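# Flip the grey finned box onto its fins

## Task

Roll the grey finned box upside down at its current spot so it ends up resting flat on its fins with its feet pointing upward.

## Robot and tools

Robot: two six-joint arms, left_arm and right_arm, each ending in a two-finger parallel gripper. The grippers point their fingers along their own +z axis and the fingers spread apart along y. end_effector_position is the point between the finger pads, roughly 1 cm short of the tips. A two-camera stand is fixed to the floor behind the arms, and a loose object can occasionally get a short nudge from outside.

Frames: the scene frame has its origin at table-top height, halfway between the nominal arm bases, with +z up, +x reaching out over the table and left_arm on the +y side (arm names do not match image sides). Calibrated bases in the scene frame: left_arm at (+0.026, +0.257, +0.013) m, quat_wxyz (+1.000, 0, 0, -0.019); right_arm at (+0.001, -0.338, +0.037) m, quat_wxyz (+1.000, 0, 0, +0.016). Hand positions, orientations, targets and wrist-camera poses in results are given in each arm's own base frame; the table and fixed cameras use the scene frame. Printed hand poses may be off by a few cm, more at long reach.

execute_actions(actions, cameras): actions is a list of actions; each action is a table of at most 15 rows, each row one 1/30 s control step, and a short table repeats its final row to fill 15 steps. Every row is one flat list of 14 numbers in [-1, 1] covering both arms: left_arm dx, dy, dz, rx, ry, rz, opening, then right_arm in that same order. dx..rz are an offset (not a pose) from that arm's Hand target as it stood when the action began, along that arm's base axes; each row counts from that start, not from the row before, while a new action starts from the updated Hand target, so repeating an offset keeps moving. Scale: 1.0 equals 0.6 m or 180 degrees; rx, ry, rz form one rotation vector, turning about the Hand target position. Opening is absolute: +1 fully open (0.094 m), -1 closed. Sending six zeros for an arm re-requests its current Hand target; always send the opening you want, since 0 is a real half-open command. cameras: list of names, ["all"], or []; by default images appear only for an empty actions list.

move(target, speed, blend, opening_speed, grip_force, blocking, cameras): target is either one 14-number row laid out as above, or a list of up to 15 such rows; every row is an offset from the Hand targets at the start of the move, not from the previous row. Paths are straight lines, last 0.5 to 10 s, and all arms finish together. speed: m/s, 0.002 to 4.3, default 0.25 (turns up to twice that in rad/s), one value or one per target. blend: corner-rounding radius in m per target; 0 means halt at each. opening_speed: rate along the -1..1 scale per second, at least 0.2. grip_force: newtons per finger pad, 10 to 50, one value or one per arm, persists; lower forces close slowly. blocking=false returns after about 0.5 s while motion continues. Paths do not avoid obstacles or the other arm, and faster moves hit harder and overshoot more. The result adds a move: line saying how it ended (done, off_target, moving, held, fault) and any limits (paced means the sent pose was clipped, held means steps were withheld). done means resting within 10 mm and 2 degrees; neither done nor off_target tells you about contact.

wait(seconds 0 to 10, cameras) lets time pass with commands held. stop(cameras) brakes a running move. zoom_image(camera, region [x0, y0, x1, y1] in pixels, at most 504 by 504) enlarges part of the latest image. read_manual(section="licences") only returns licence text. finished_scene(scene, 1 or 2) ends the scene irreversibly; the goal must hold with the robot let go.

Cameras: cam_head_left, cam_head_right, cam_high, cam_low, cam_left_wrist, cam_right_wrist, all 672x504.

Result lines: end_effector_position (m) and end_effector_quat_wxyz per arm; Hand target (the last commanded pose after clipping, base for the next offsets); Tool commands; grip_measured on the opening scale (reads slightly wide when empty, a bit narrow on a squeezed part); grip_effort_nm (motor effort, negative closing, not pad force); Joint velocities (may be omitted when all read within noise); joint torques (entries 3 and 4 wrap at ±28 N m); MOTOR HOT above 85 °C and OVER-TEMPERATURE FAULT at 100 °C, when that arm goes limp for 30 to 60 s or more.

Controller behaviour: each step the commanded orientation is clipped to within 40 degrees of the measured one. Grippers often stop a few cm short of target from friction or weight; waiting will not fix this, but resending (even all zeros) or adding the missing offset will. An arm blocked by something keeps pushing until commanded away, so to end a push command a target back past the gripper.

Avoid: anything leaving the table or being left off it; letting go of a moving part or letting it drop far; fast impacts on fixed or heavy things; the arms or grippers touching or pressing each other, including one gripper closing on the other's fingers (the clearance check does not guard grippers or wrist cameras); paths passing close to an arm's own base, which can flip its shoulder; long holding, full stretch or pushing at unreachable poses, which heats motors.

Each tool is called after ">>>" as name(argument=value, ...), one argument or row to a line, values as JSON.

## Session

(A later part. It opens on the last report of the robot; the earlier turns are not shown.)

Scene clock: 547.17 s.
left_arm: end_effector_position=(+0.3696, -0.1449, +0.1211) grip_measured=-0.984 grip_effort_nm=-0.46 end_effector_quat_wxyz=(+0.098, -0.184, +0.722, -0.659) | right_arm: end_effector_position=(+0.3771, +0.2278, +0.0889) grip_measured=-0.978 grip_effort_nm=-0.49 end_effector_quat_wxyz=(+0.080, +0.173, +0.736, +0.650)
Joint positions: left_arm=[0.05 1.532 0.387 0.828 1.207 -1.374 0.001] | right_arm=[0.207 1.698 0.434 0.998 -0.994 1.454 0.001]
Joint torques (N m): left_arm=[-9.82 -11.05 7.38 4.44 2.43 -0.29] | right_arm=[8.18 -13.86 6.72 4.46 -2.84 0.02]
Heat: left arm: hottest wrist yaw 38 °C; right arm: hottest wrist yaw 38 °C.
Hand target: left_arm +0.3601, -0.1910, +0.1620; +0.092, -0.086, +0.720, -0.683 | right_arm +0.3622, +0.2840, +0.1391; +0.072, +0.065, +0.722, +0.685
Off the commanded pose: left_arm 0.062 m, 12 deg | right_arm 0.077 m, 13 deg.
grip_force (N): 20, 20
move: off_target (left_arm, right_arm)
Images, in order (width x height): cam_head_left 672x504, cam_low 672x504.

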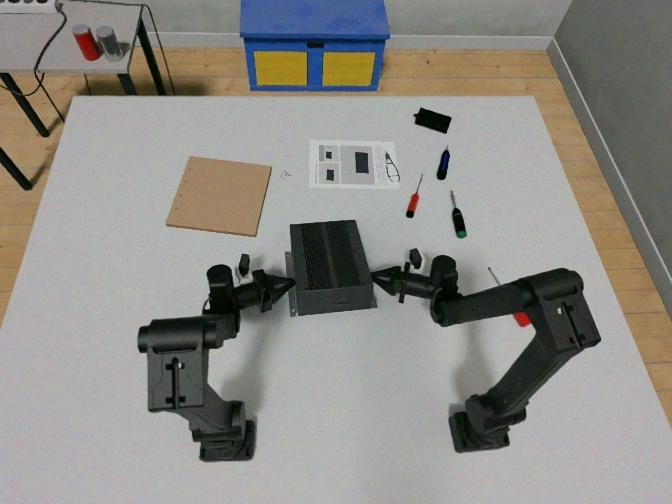

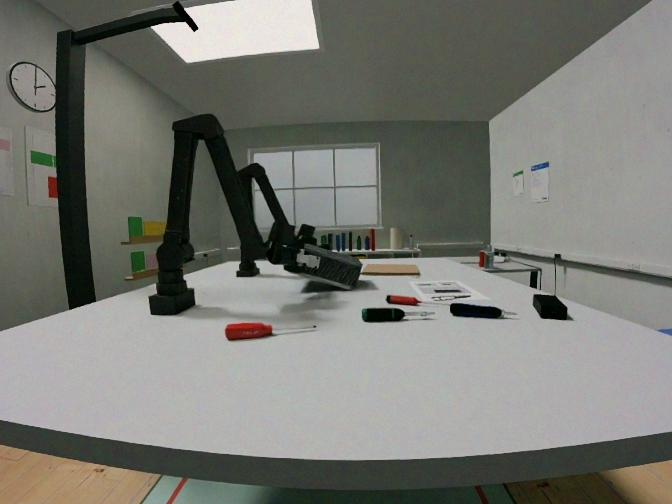

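>>> move(
  target=[0,0,0.04,-0.013,-0.005,0,-1,0,0,0.04,0.013,-0.004,0,-1],
  speed=0.04,
)

>>> move(
  target=[0,0,0.04,-0.013,-0.005,0,-1,0,0,0.04,0.013,-0.004,0,-1],
  speed=0.04,
  cameras=["cam_head_left","cam_low"],
)

>>> zoom_image(
  camera="cam_head_left",
  region=[240, 200, 440, 340],
)

Scene clock: 557.03 s.
left_arm: end_effector_position=(+0.3704, -0.1444, +0.1446) grip_measured=-0.984 grip_effort_nm=-0.46 end_effector_quat_wxyz=(+0.100, -0.182, +0.705, -0.678) | right_arm: end_effector_position=(+0.3777, +0.2279, +0.1118) grip_measured=-0.978 grip_effort_nm=-0.49 end_effector_quat_wxyz=(+0.082, +0.172, +0.720, +0.667)
Joint positions: left_arm=[0.053 1.507 0.382 0.949 1.22 -1.512 0.001] | right_arm=[0.205 1.658 0.431 1.046 -1.002 1.53 0.001]
Joint torques (N m): left_arm=[-10.11 -10.93 7.87 4.56 1.98 -0.32] | right_arm=[9 -13.22 7.27 4.51 -2.52 -0.01]
Heat: left arm: hottest elbow 38 °C; right arm: hottest wrist yaw 38 °C.
Hand target: left_arm +0.3602, -0.1910, +0.1860; +0.096, -0.083, +0.705, -0.698 | right_arm +0.3622, +0.2840, +0.1631; +0.076, +0.062, +0.707, +0.700
Off the commanded pose: left_arm 0.063 m, 12 deg | right_arm 0.078 m, 13 deg.
grip_force (N): 20, 20
move: off_target (left_arm, right_arm)

Scene clock: 558.67 s.
left_arm: end_effector_position=(+0.3703, -0.1439, +0.1669) grip_measured=-0.984 grip_effort_nm=-0.45 end_effector_quat_wxyz=(+0.101, -0.180, +0.688, -0.695) | right_arm: end_effector_position=(+0.3784, +0.2277, +0.1337) grip_measured=-0.978 grip_effort_nm=-0.49 end_effector_quat_wxyz=(+0.083, +0.172, +0.705, +0.683)
Joint positions: left_arm=[0.055 1.488 0.38 1.072 1.225 -1.648 0.001] | right_arm=[0.204 1.621 0.429 1.092 -1.005 1.604 0.001]
Joint torques (N m): left_arm=[-10.34 -10.87 8.46 4.51 1.57 -0.28] | right_arm=[8.82 -12.45 7.9 4.53 -2.26 -0.01]
Heat: left arm: hottest elbow 38 °C; right arm: hottest wrist yaw 38 °C.
Hand target: left_arm +0.3602, -0.1910, +0.2101; +0.100, -0.079, +0.690, -0.713 | right_arm +0.3622, +0.2840, +0.1871; +0.079, +0.060, +0.692, +0.715
Off the commanded pose: left_arm 0.065 m, 12 deg | right_arm 0.079 m, 13 deg.
grip_force (N): 20, 20
move: off_target (left_arm, right_arm)
Images, in order (width x height): cam_head_left 672x504, cam_low 672x504.

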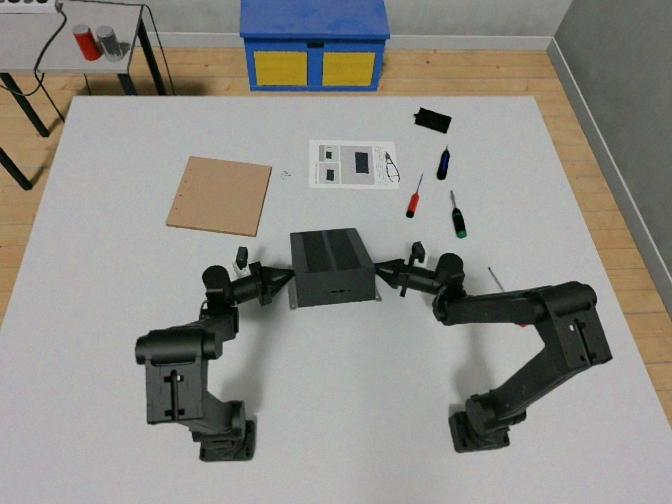

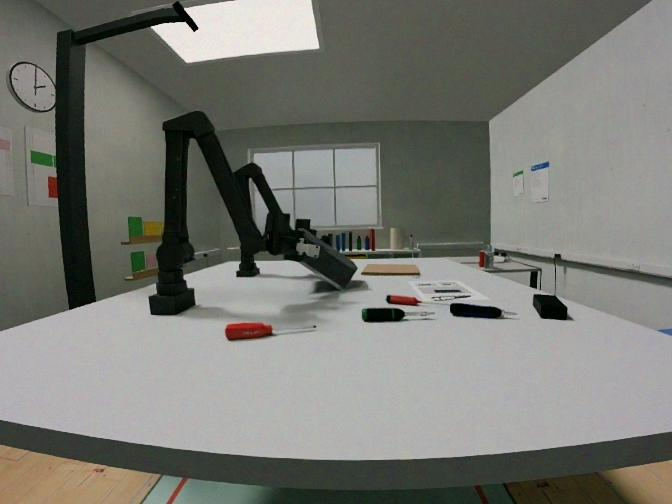

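Scaled by 2.520.

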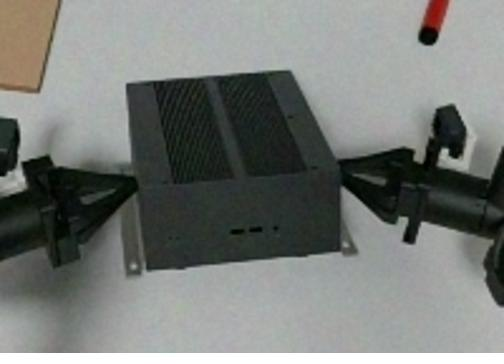

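>>> move(
  target=[0,0,0.04,-0.013,-0.005,0,-1,0,0,0.04,0.013,-0.004,0,-1],
  speed=0.04,
)

>>> move(
  target=[0.01,0,0.03,-0.013,-0.005,0,-1,0.01,0,0.03,0.013,-0.004,0,-1],
  speed=0.04,
  cameras=["cam_head_left","cam_low"],
)

>>> zoom_image(
  camera="cam_head_left",
  region=[240, 200, 440, 340],
)

Scene clock: 576.67 s.
left_arm: end_effector_position=(+0.3692, -0.1439, +0.1850) grip_measured=-0.985 grip_effort_nm=-0.45 end_effector_quat_wxyz=(+0.098, -0.179, +0.673, -0.711) | right_arm: end_effector_position=(+0.3783, +0.2266, +0.1664) grip_measured=-0.978 grip_effort_nm=-0.48 end_effector_quat_wxyz=(+0.098, +0.158, +0.686, +0.703)
Joint positions: left_arm=[0.056 1.48 0.38 1.188 1.228 -1.778 0.001] | right_arm=[0.201 1.562 0.429 1.148 -1.005 1.671 0.001]
Joint torques (N m): left_arm=[-10.34 -11.52 9.06 4.57 0.99 -0.3] | right_arm=[8.7 -11.63 8.81 3.7 -1.99 0.02]
Heat: left arm: hottest elbow 39 °C; right arm: hottest wrist yaw 37 °C.
Hand target: left_arm +0.3602, -0.1911, +0.2340; +0.104, -0.075, +0.674, -0.727 | right_arm +0.3622, +0.2840, +0.2111; +0.082, +0.057, +0.677, +0.729
Off the commanded pose: left_arm 0.069 m, 12 deg | right_arm 0.074 m, 12 deg.
grip_force (N): 20, 20
move: off_target (left_arm, right_arm)

Scene clock: 578.13 s.
left_arm: end_effector_position=(+0.3682, -0.1433, +0.2023) grip_measured=-0.985 grip_effort_nm=-0.46 end_effector_quat_wxyz=(-0.102, +0.176, -0.657, +0.726) | right_arm: end_effector_position=(+0.3797, +0.2270, +0.1830) grip_measured=-0.979 grip_effort_nm=-0.49 end_effector_quat_wxyz=(+0.098, +0.155, +0.671, +0.718)
Joint positions: left_arm=[0.056 1.48 0.38 1.318 1.218 -1.898 0.001] | right_arm=[0.201 1.552 0.437 1.21 -1.005 1.741 0.001]
Joint torques (N m): left_arm=[-10.52 -10.4 10.78 4.16 0.72 -0.26] | right_arm=[9.05 -10.7 10.02 3.62 -1.68 0.01]
Heat: left arm: hottest elbow 39 °C; right arm: hottest elbow 36 °C.
Hand target: left_arm +0.3662, -0.1911, +0.2520; -0.107, +0.072, -0.659, +0.741 | right_arm +0.3682, +0.2840, +0.2291; +0.085, +0.054, +0.662, +0.743
Off the commanded pose: left_arm 0.069 m, 12 deg | right_arm 0.074 m, 12 deg.
grip_force (N): 20, 20
move: off_target (left_arm, right_arm)
Images, in order (width x height): cam_head_left 672x504, cam_low 672x504.

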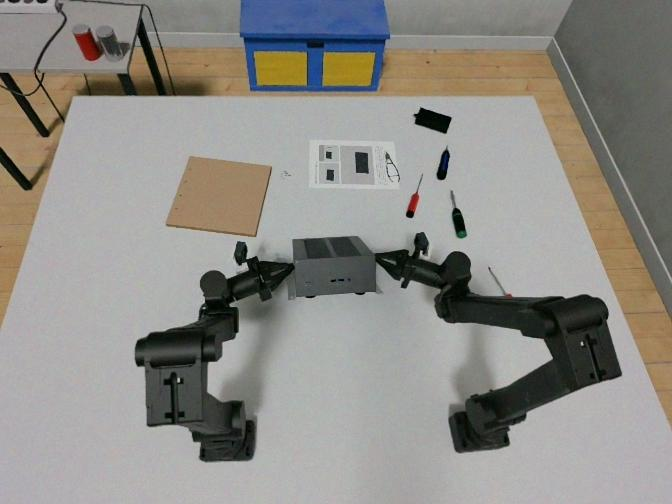

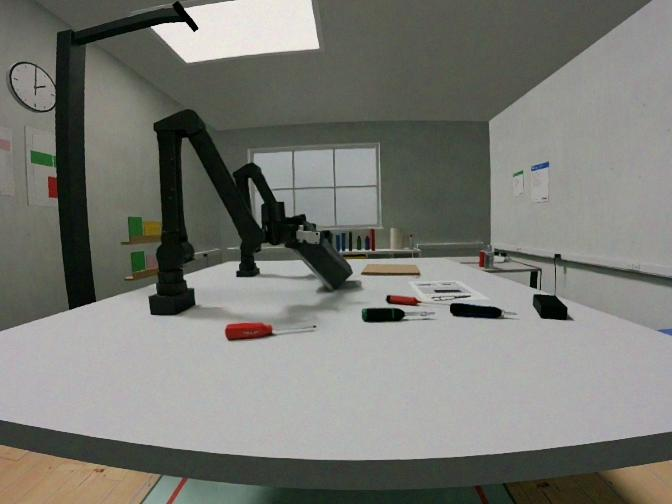

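Scaled by 2.520.

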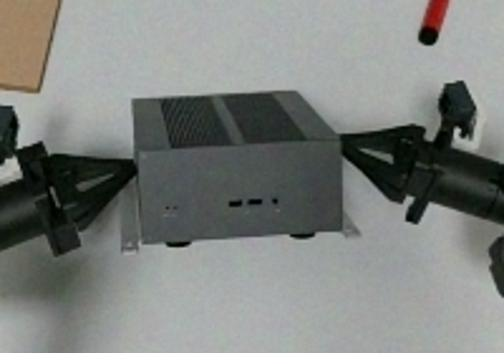

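>>> zoom_image(
  camera="cam_head_left",
  region=[340, 220, 420, 300],
)

>>> execute_actions(
  actions=[],
  cameras=["cam_right_wrist","cam_left_wrist","cam_low"],
)

>>> zoom_image(
  camera="cam_low",
  region=[270, 200, 390, 310],
)

Scaled by 6.300.

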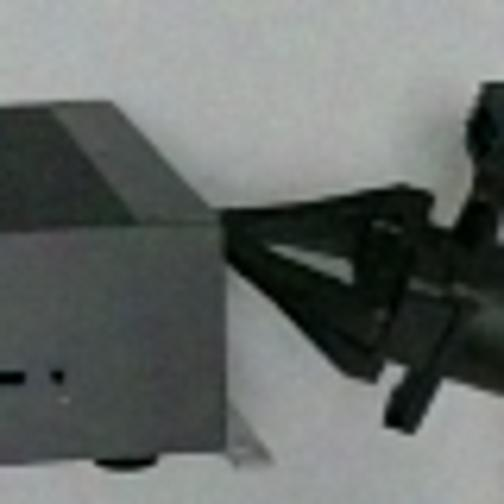

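Scene clock: 589.30 s.
left_arm: end_effector_position=(+0.3682, -0.1433, +0.2023) grip_measured=-0.985 grip_effort_nm=-0.45 end_effector_quat_wxyz=(-0.102, +0.176, -0.657, +0.726) | right_arm: end_effector_position=(+0.3797, +0.2270, +0.1830) grip_measured=-0.979 grip_effort_nm=-0.49 end_effector_quat_wxyz=(+0.098, +0.155, +0.671, +0.718)
Joint positions: left_arm=[0.056 1.48 0.38 1.318 1.218 -1.899 0.001] | right_arm=[0.201 1.552 0.437 1.21 -1.005 1.742 0.001]
Joint velocities: within noise
Joint torques (N m): left_arm=[-10.52 -10.46 10.8 4.18 0.73 -0.28] | right_arm=[9.41 -10.75 9.84 3.73 -1.7 0.02]
Heat: left arm: hottest elbow 40 °C; right arm: hottest elbow 38 °C.
Hand target: left_arm +0.3662, -0.1911, +0.2520; -0.107, +0.072, -0.659, +0.741 | right_arm +0.3682, +0.2840, +0.2291; +0.085, +0.054, +0.662, +0.743
Tool commands: left_gripper/opening=-1.0 right_gripper/opening=-1.0
Off the commanded pose: left_arm 0.069 m, 12 deg | right_arm 0.074 m, 12 deg.
grip_force (N): 20, 20
Images, in order (width x height): cam_low 672x504, cam_left_wrist 672x504, cam_right_wrist 672x504.

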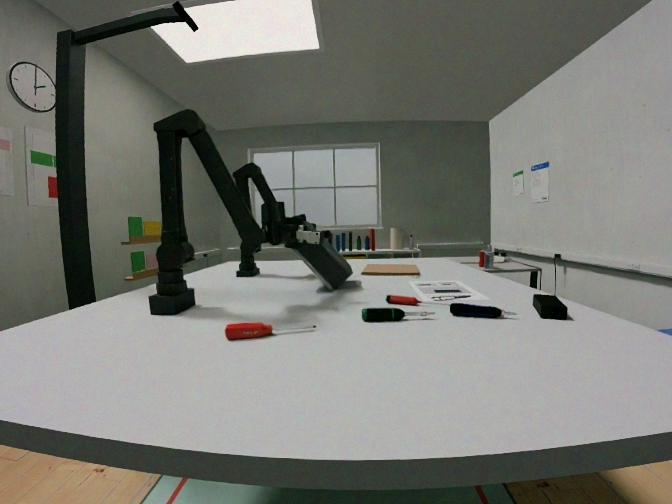

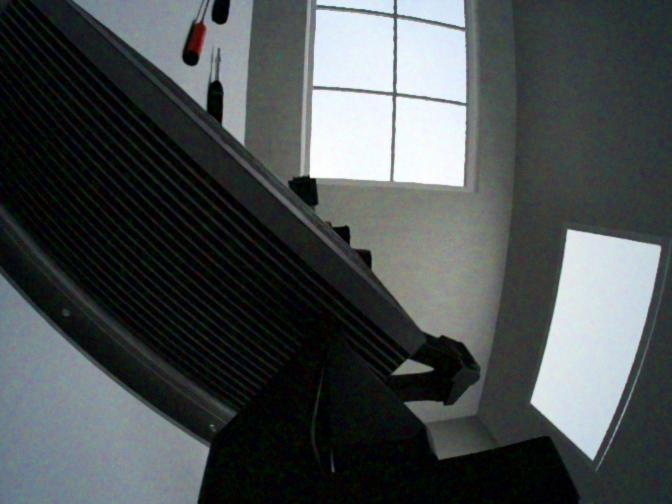

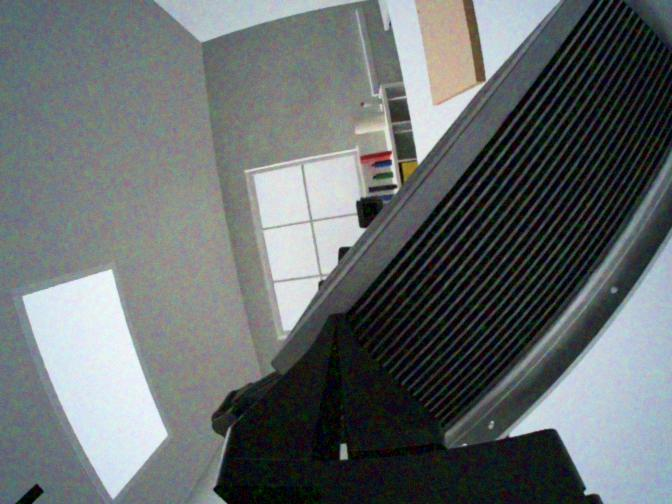

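Scaled by 4.200.

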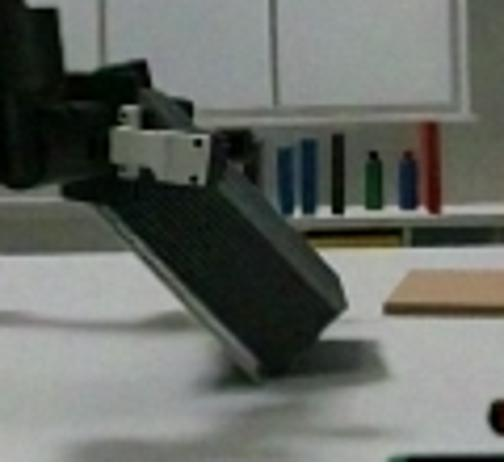

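>>> move(
  target=[0.04,0,-0.008,0,0,0,-1,0.04,0,-0.02,0,0,0,-1],
  speed=0.04,
  cameras=["cam_head_left","cam_low"],
)

>>> zoom_image(
  camera="cam_head_left",
  region=[240, 200, 440, 340],
)

>>> zoom_image(
  camera="cam_low",
  region=[270, 200, 390, 310],
)

Scene clock: 607.07 s.
left_arm: end_effector_position=(+0.3894, -0.1420, +0.2172) grip_measured=-0.985 grip_effort_nm=-0.45 end_effector_quat_wxyz=(-0.120, +0.157, -0.653, +0.731) | right_arm: end_effector_position=(+0.4054, +0.2279, +0.1931) grip_measured=-0.979 grip_effort_nm=-0.48 end_effector_quat_wxyz=(+0.117, +0.135, +0.663, +0.727)
Joint positions: left_arm=[0.056 1.505 0.445 1.343 1.216 -1.91 0.001] | right_arm=[0.19 1.606 0.509 1.258 -1.015 1.749 0.001]
Joint torques (N m): left_arm=[-10.46 -7.94 10.88 3.14 0.76 -0.12] | right_arm=[8.12 -8.41 9.33 3.1 -1.95 -0.03]
Heat: left arm: hottest elbow 42 °C; right arm: hottest elbow 41 °C.
Hand target: left_arm +0.3901, -0.1911, +0.2471; -0.107, +0.072, -0.659, +0.741 | right_arm +0.3922, +0.2841, +0.2172; +0.085, +0.054, +0.662, +0.743
Off the commanded pose: left_arm 0.058 m, 10 deg | right_arm 0.062 m, 10 deg.
grip_force (N): 20, 20
move: off_target (left_arm, right_arm)
Images, in order (width x height): cam_head_left 672x504, cam_low 672x504.

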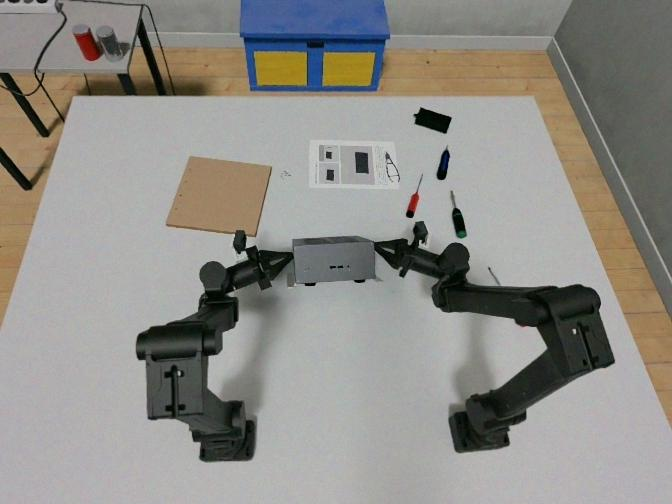

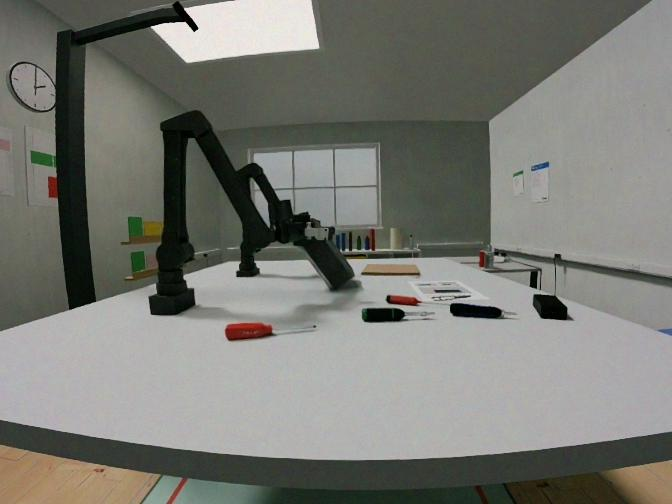

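Scaled by 2.520.

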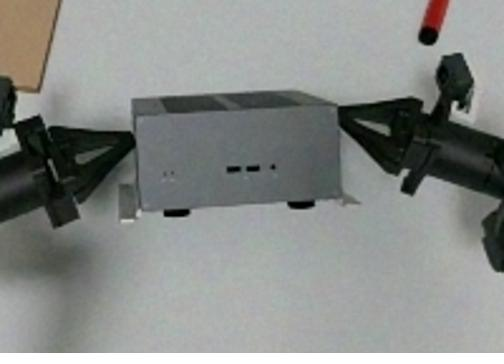

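Scaled by 4.200.

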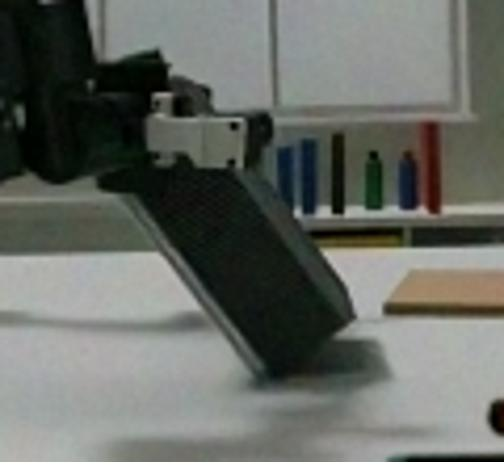

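>>> zoom_image(
  camera="cam_head_left",
  region=[280, 225, 400, 295],
)

>>> execute_actions(
  actions=[],
  cameras=["cam_right_wrist","cam_left_wrist","cam_high"],
)

>>> zoom_image(
  camera="cam_right_wrist",
  region=[200, 150, 500, 450],
)

>>> zoom_image(
  camera="cam_left_wrist",
  region=[200, 150, 500, 450],
)

Scaled by 4.200.

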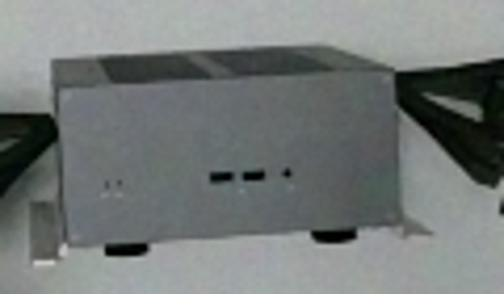

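Scene clock: 623.40 s.
left_arm: end_effector_position=(+0.3894, -0.1420, +0.2172) grip_measured=-0.985 grip_effort_nm=-0.45 end_effector_quat_wxyz=(-0.120, +0.157, -0.653, +0.731) | right_arm: end_effector_position=(+0.4054, +0.2279, +0.1929) grip_measured=-0.979 grip_effort_nm=-0.48 end_effector_quat_wxyz=(+0.117, +0.135, +0.663, +0.727)
Joint positions: left_arm=[0.056 1.505 0.445 1.343 1.216 -1.91 0.001] | right_arm=[0.19 1.606 0.509 1.258 -1.016 1.749 0.001]
Joint velocities: within noise
Joint torques (N m): left_arm=[-10.52 -7.94 10.91 3.15 0.77 -0.12] | right_arm=[8.64 -9.17 9.44 2.89 -1.95 -0.02]
Heat: left arm: hottest elbow 42 °C; right arm: hottest elbow 40 °C.
Hand target: left_arm +0.3901, -0.1911, +0.2471; -0.107, +0.072, -0.659, +0.741 | right_arm +0.3922, +0.2841, +0.2171; +0.085, +0.054, +0.662, +0.743
Tool commands: left_gripper/opening=-1.0 right_gripper/opening=-1.0
Off the commanded pose: left_arm 0.058 m, 10 deg | right_arm 0.062 m, 10 deg.
grip_force (N): 20, 20
Images, in order (width x height): cam_high 672x504, cam_left_wrist 672x504, cam_right_wrist 672x504.

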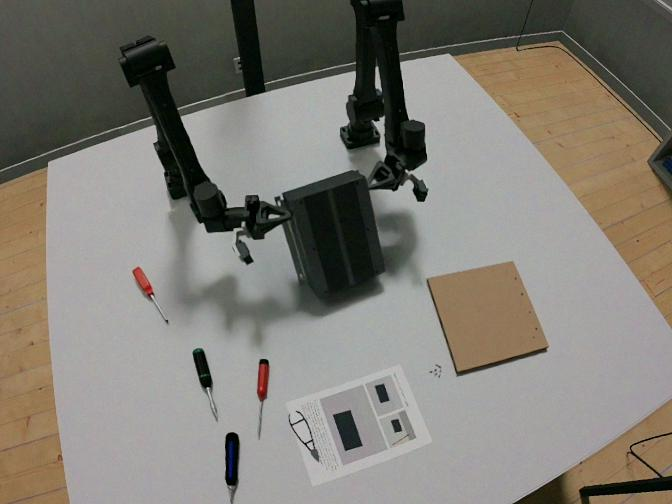

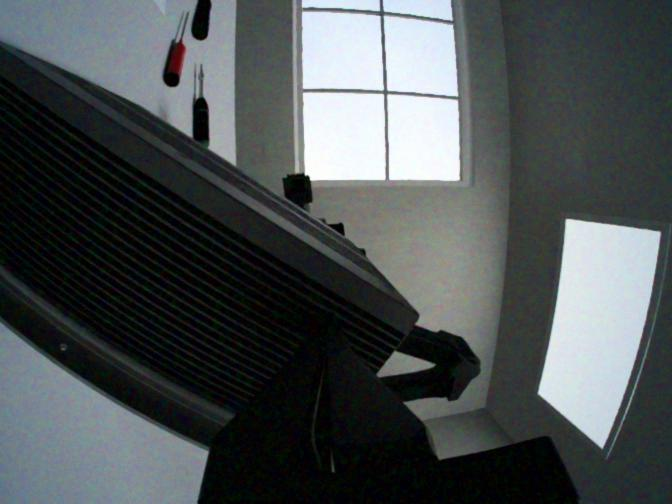

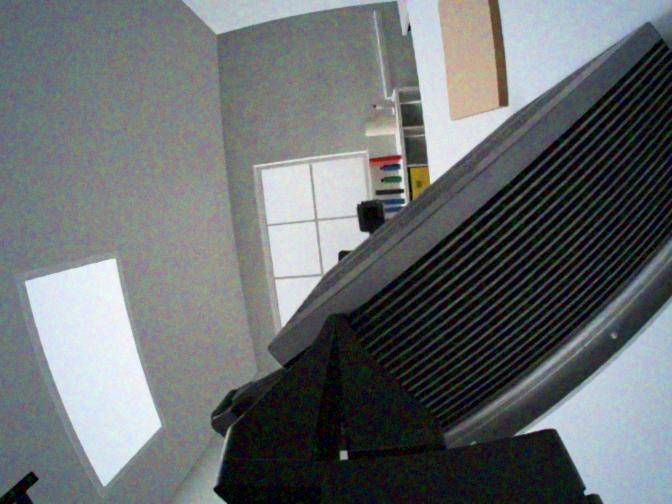

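Scaled by 1.680 from the camera's 672x504 image, which has a finer 960x720 frame.

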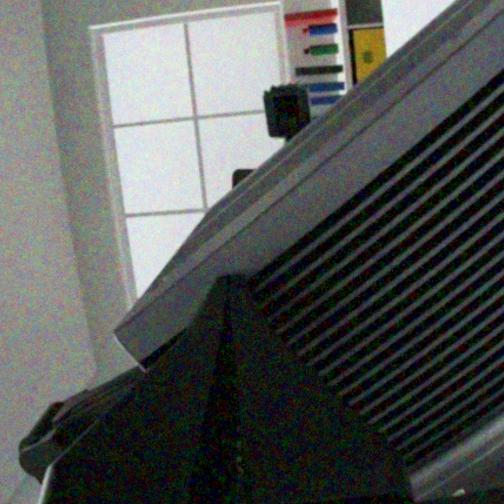

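Scaled by 1.680 from the camera's 672x504 image, which has a finer 960x720 frame.

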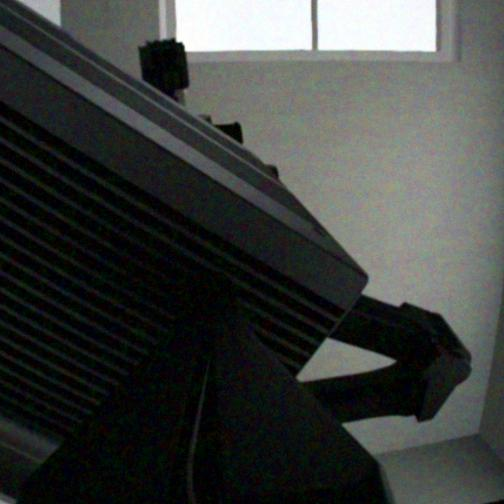

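>>> move(
  target=[0.02,-0.012,-0.006,0,0,0,-1,0.03,0.02,-0.006,0,0,0,-1],
  speed=0.04,
  cameras=["cam_head_left","cam_low","cam_right_wrist"],
)

>>> zoom_image(
  camera="cam_head_left",
  region=[240, 200, 440, 340],
)

>>> zoom_image(
  camera="cam_right_wrist",
  region=[200, 150, 500, 450],
)

Scene clock: 648.67 s.
left_arm: end_effector_position=(+0.4077, -0.1396, +0.2225) grip_measured=-0.985 grip_effort_nm=-0.46 end_effector_quat_wxyz=(-0.134, +0.156, -0.649, +0.733) | right_arm: end_effector_position=(+0.4257, +0.2298, +0.1970) grip_measured=-0.979 grip_effort_nm=-0.48 end_effector_quat_wxyz=(+0.128, +0.131, +0.658, +0.730)
Joint positions: left_arm=[0.056 1.533 0.489 1.347 1.195 -1.909 0.001] | right_arm=[0.187 1.643 0.562 1.267 -1.006 1.75 0.001]
Joint torques (N m): left_arm=[-11.69 -7.77 9.95 2.69 1.06 0.05] | right_arm=[9.35 -9 9.39 2.19 -1.83 -0.13]
Heat: left arm: hottest elbow 43 °C; right arm: hottest elbow 40 °C.
Hand target: left_arm +0.4022, -0.1983, +0.2436; -0.107, +0.072, -0.659, +0.741 | right_arm +0.4101, +0.2961, +0.2135; +0.085, +0.054, +0.662, +0.743
Off the commanded pose: left_arm 0.063 m, 10 deg | right_arm 0.070 m, 10 deg.
grip_force (N): 20, 20
move: off_target (left_arm, right_arm)
Images, in order (width x height): cam_head_left 672x504, cam_low 672x504, cam_right_wrist 672x504.

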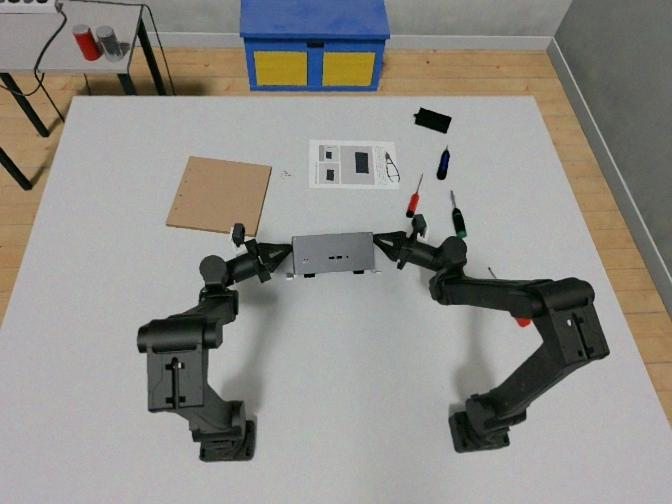

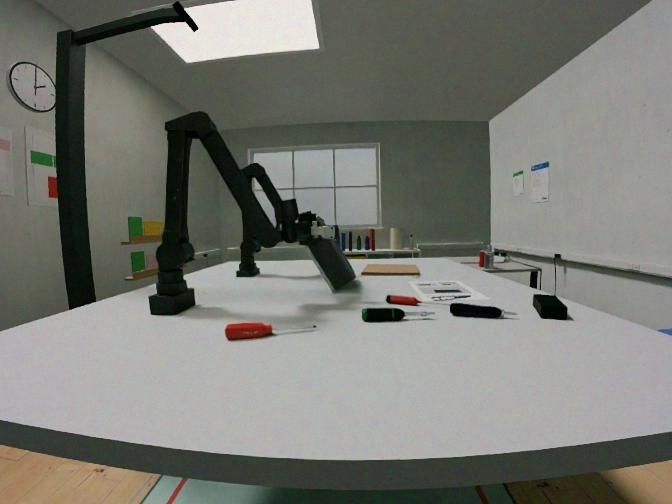

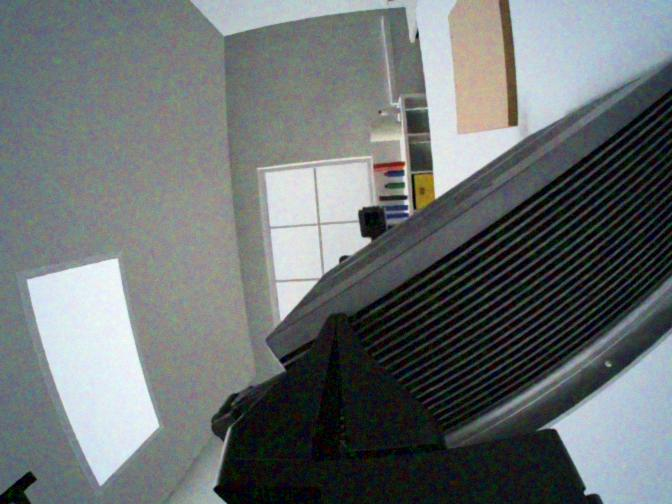

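Scaled by 2.520.

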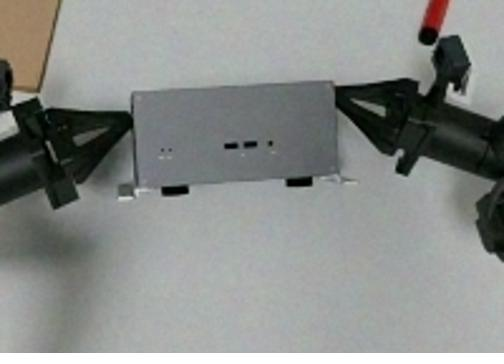

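Scaled by 1.680 from the camera's 672x504 image, which has a finer 960x720 frame.

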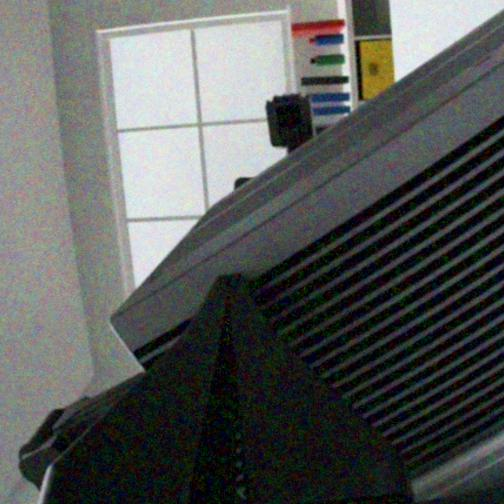

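>>> move(
  target=[0.035,0,0,0,0,0,-1,0.035,0,-0.002,0,0,0,-1],
  speed=0.04,
  cameras=["cam_head_left","cam_low"],
)

>>> zoom_image(
  camera="cam_head_left",
  region=[240, 200, 440, 340],
)

>>> zoom_image(
  camera="cam_low",
  region=[270, 200, 390, 310],
)

Scene clock: 660.80 s.
left_arm: end_effector_position=(+0.4278, -0.1385, +0.2267) grip_measured=-0.985 grip_effort_nm=-0.45 end_effector_quat_wxyz=(-0.141, +0.148, -0.648, +0.734) | right_arm: end_effector_position=(+0.4480, +0.2300, +0.1999) grip_measured=-0.979 grip_effort_nm=-0.48 end_effector_quat_wxyz=(+0.135, +0.123, +0.656, +0.732)
Joint positions: left_arm=[0.056 1.571 0.547 1.349 1.195 -1.908 0.001] | right_arm=[0.177 1.685 0.626 1.267 -1.017 1.751 0.001]
Joint torques (N m): left_arm=[-11.4 -8.41 10.06 2.11 1.18 0.01] | right_arm=[9.05 -9.93 9.01 1.72 -1.87 -0.03]
Heat: left arm: hottest elbow 44 °C; right arm: hottest elbow 42 °C.
Hand target: left_arm +0.4231, -0.1983, +0.2436; -0.107, +0.072, -0.659, +0.741 | right_arm +0.4312, +0.2960, +0.2123; +0.085, +0.054, +0.662, +0.743
Off the commanded pose: left_arm 0.062 m, 10 deg | right_arm 0.069 m, 10 deg.
grip_force (N): 20, 20
move: off_target (left_arm, right_arm)
Images, in order (width x height): cam_head_left 672x504, cam_low 672x504.

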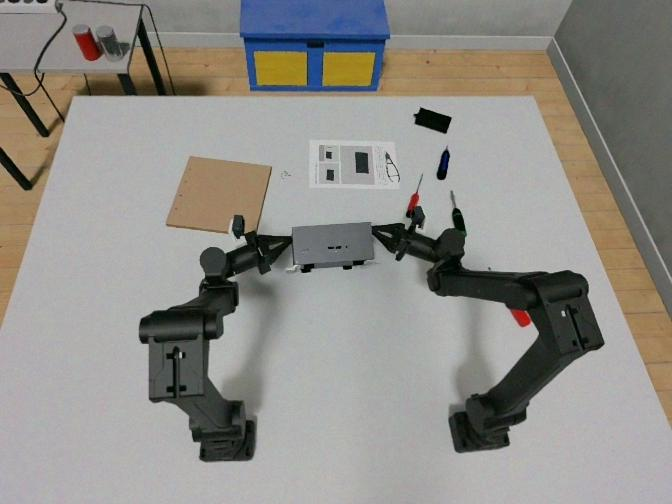

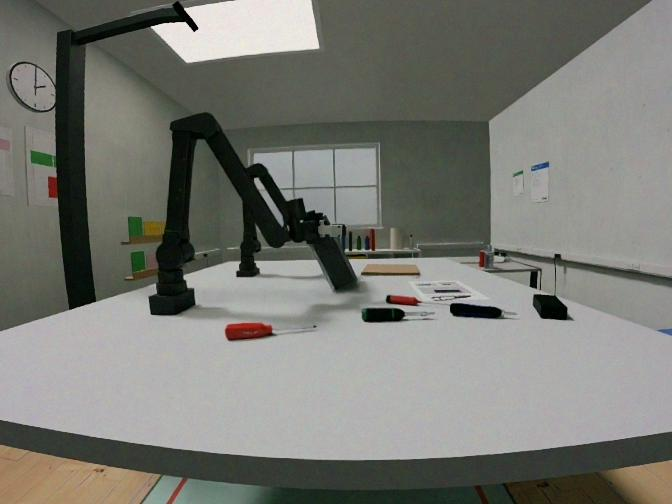

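Scaled by 2.520.

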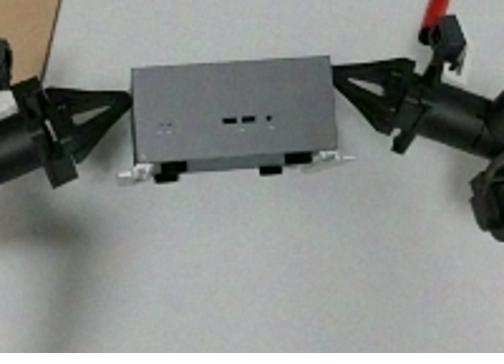

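Scaled by 4.200.

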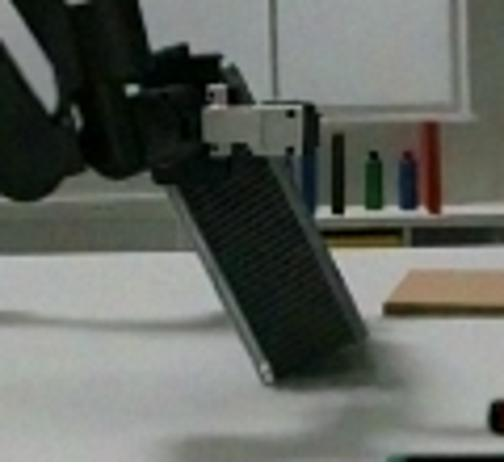

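>>> move(
  target=[0.03,0,0,0,0,0,-1,0.03,0,-0.002,0,0,0,-1],
  speed=0.03,
)

>>> move(
  target=[0.025,0,-0.003,0,0,0,-1,0.025,0,-0.003,0,0,0,-1],
  speed=0.03,
  cameras=["cam_head_left","cam_low"],
)

>>> zoom_image(
  camera="cam_head_left",
  region=[240, 200, 440, 340],
)

>>> zoom_image(
  camera="cam_low",
  region=[270, 200, 390, 310],
)

Scene clock: 674.40 s.
left_arm: end_effector_position=(+0.4451, -0.1375, +0.2293) grip_measured=-0.985 grip_effort_nm=-0.46 end_effector_quat_wxyz=(-0.143, +0.141, -0.648, +0.734) | right_arm: end_effector_position=(+0.4672, +0.2305, +0.2015) grip_measured=-0.979 grip_effort_nm=-0.48 end_effector_quat_wxyz=(+0.137, +0.117, +0.655, +0.734)
Joint positions: left_arm=[0.057 1.604 0.599 1.342 1.201 -1.908 0.001] | right_arm=[0.169 1.722 0.682 1.263 -1.029 1.755 0.001]
Joint torques (N m): left_arm=[-11.34 -8.82 10 1.84 1.01 -0.02] | right_arm=[9.58 -10.34 8.57 1.47 -1.95 -0.04]
Heat: left arm: hottest elbow 43 °C; right arm: hottest elbow 41 °C.
Hand target: left_arm +0.4412, -0.1982, +0.2437; -0.107, +0.072, -0.659, +0.741 | right_arm +0.4492, +0.2961, +0.2111; +0.085, +0.054, +0.662, +0.743
Off the commanded pose: left_arm 0.063 m, 9 deg | right_arm 0.069 m, 9 deg.
grip_force (N): 20, 20
move: off_target (left_arm, right_arm)

Scene clock: 675.57 s.
left_arm: end_effector_position=(+0.4606, -0.1362, +0.2304) grip_measured=-0.985 grip_effort_nm=-0.46 end_effector_quat_wxyz=(-0.147, +0.138, -0.648, +0.735) | right_arm: end_effector_position=(+0.4832, +0.2311, +0.2016) grip_measured=-0.979 grip_effort_nm=-0.48 end_effector_quat_wxyz=(+0.137, +0.114, +0.655, +0.735)
Joint positions: left_arm=[0.058 1.636 0.644 1.339 1.203 -1.908 0.001] | right_arm=[0.163 1.753 0.73 1.256 -1.039 1.759 0.001]
Joint torques (N m): left_arm=[-11.16 -9.11 9.81 1.76 1.03 -0.03] | right_arm=[8.76 -10.34 8.29 1.42 -1.88 -0.07]
Heat: left arm: hottest elbow 44 °C; right arm: hottest elbow 41 °C.
Hand target: left_arm +0.4561, -0.1983, +0.2419; -0.107, +0.072, -0.659, +0.741 | right_arm +0.4642, +0.2960, +0.2092; +0.085, +0.054, +0.662, +0.743
Off the commanded pose: left_arm 0.063 m, 9 deg | right_arm 0.068 m, 9 deg.
grip_force (N): 20, 20
move: off_target (left_arm, right_arm)
Images, in order (width x height): cam_head_left 672x504, cam_low 672x504.

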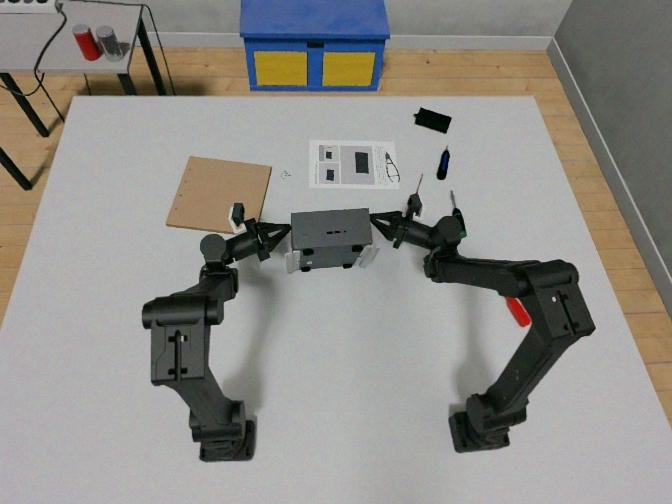

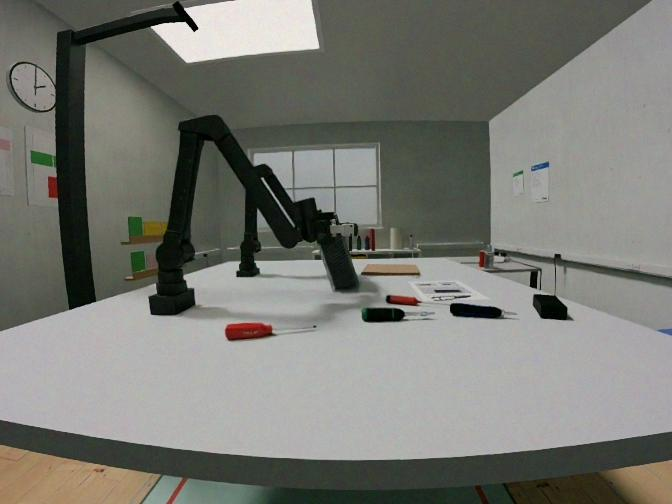

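Scaled by 2.520.

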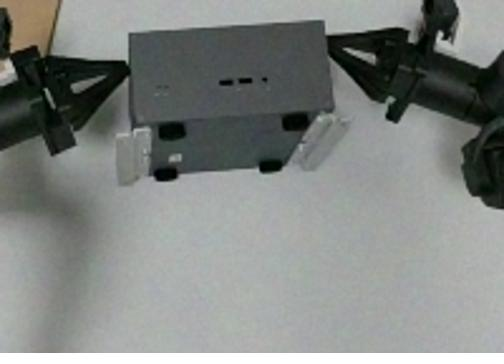

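Scaled by 4.200.

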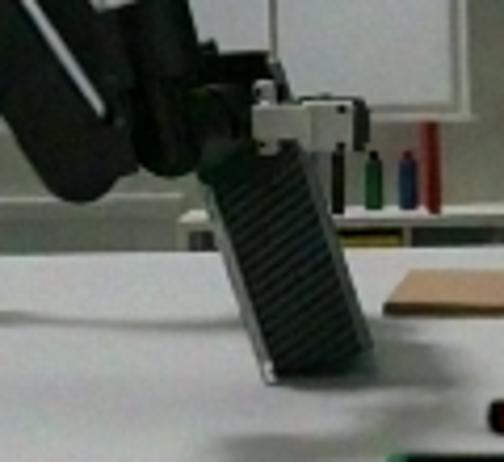

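>>> move(
  target=[0.025,0,-0.004,0,0,0,-1,0.025,0,-0.004,0,0,0,-1],
  speed=0.03,
)

>>> move(
  target=[0.025,0,-0.006,0,0,0,-1,0.025,0,-0.006,0,0,0,-1],
  speed=0.03,
  cameras=["cam_head_left","cam_low"],
)

>>> zoom_image(
  camera="cam_head_left",
  region=[240, 200, 440, 340],
)

>>> zoom_image(
  camera="cam_low",
  region=[270, 200, 390, 310],
)

Scene clock: 685.87 s.
left_arm: end_effector_position=(+0.4760, -0.1347, +0.2304) grip_measured=-0.985 grip_effort_nm=-0.45 end_effector_quat_wxyz=(-0.149, +0.135, -0.648, +0.735) | right_arm: end_effector_position=(+0.4988, +0.2318, +0.2009) grip_measured=-0.979 grip_effort_nm=-0.49 end_effector_quat_wxyz=(+0.137, +0.110, +0.655, +0.735)
Joint positions: left_arm=[0.06 1.669 0.688 1.335 1.205 -1.908 0.001] | right_arm=[0.158 1.786 0.777 1.249 -1.048 1.762 0.001]
Joint torques (N m): left_arm=[-11.22 -9.64 9.62 1.7 1.01 -0.04] | right_arm=[7.94 -11.28 8.17 1.42 -1.81 -0.04]
Heat: left arm: hottest elbow 44 °C; right arm: hottest elbow 42 °C.
Hand target: left_arm +0.4711, -0.1982, +0.2394; -0.107, +0.072, -0.659, +0.741 | right_arm +0.4791, +0.2961, +0.2069; +0.085, +0.054, +0.662, +0.743
Off the commanded pose: left_arm 0.064 m, 9 deg | right_arm 0.067 m, 9 deg.
grip_force (N): 20, 20
move: off_target (left_arm, right_arm)

Scene clock: 687.00 s.
left_arm: end_effector_position=(+0.4911, -0.1333, +0.2293) grip_measured=-0.985 grip_effort_nm=-0.46 end_effector_quat_wxyz=(-0.151, +0.131, -0.648, +0.735) | right_arm: end_effector_position=(+0.5142, +0.2323, +0.1992) grip_measured=-0.979 grip_effort_nm=-0.48 end_effector_quat_wxyz=(+0.138, +0.107, +0.654, +0.736)
Joint positions: left_arm=[0.061 1.704 0.732 1.334 1.207 -1.908 0.001] | right_arm=[0.153 1.82 0.824 1.244 -1.056 1.765 0.001]
Joint torques (N m): left_arm=[-11.11 -9.93 9.5 1.63 1.02 -0.05] | right_arm=[8 -11.93 7.84 1.62 -1.81 -0.01]
Heat: left arm: hottest elbow 44 °C; right arm: hottest elbow 42 °C.
Hand target: left_arm +0.4861, -0.1983, +0.2357; -0.107, +0.072, -0.659, +0.741 | right_arm +0.4942, +0.2960, +0.2033; +0.085, +0.054, +0.662, +0.743
Off the commanded pose: left_arm 0.065 m, 9 deg | right_arm 0.067 m, 9 deg.
grip_force (N): 20, 20
move: off_target (left_arm, right_arm)
Images, in order (width x height): cam_head_left 672x504, cam_low 672x504.

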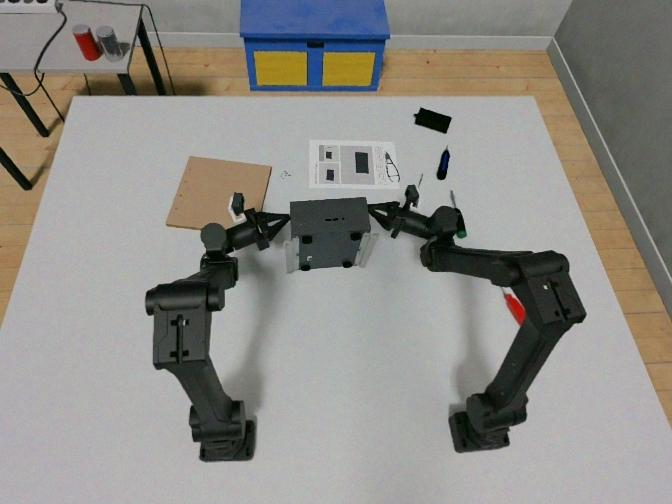

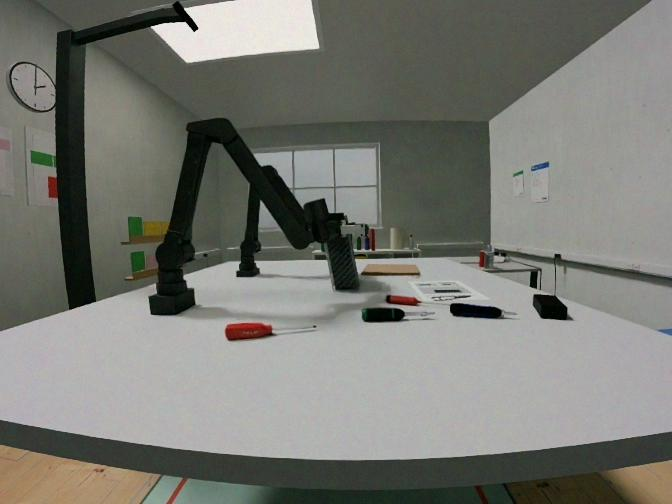

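Scaled by 2.520.

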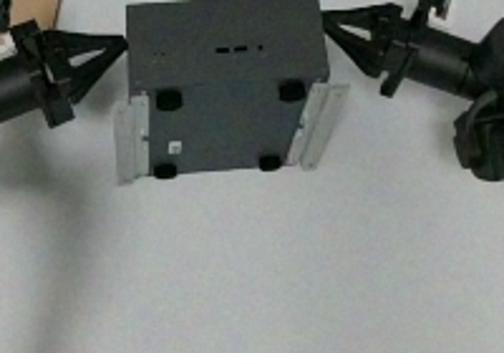

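Scaled by 4.200.

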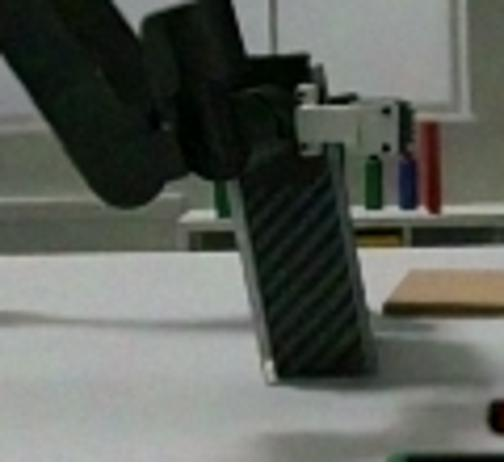

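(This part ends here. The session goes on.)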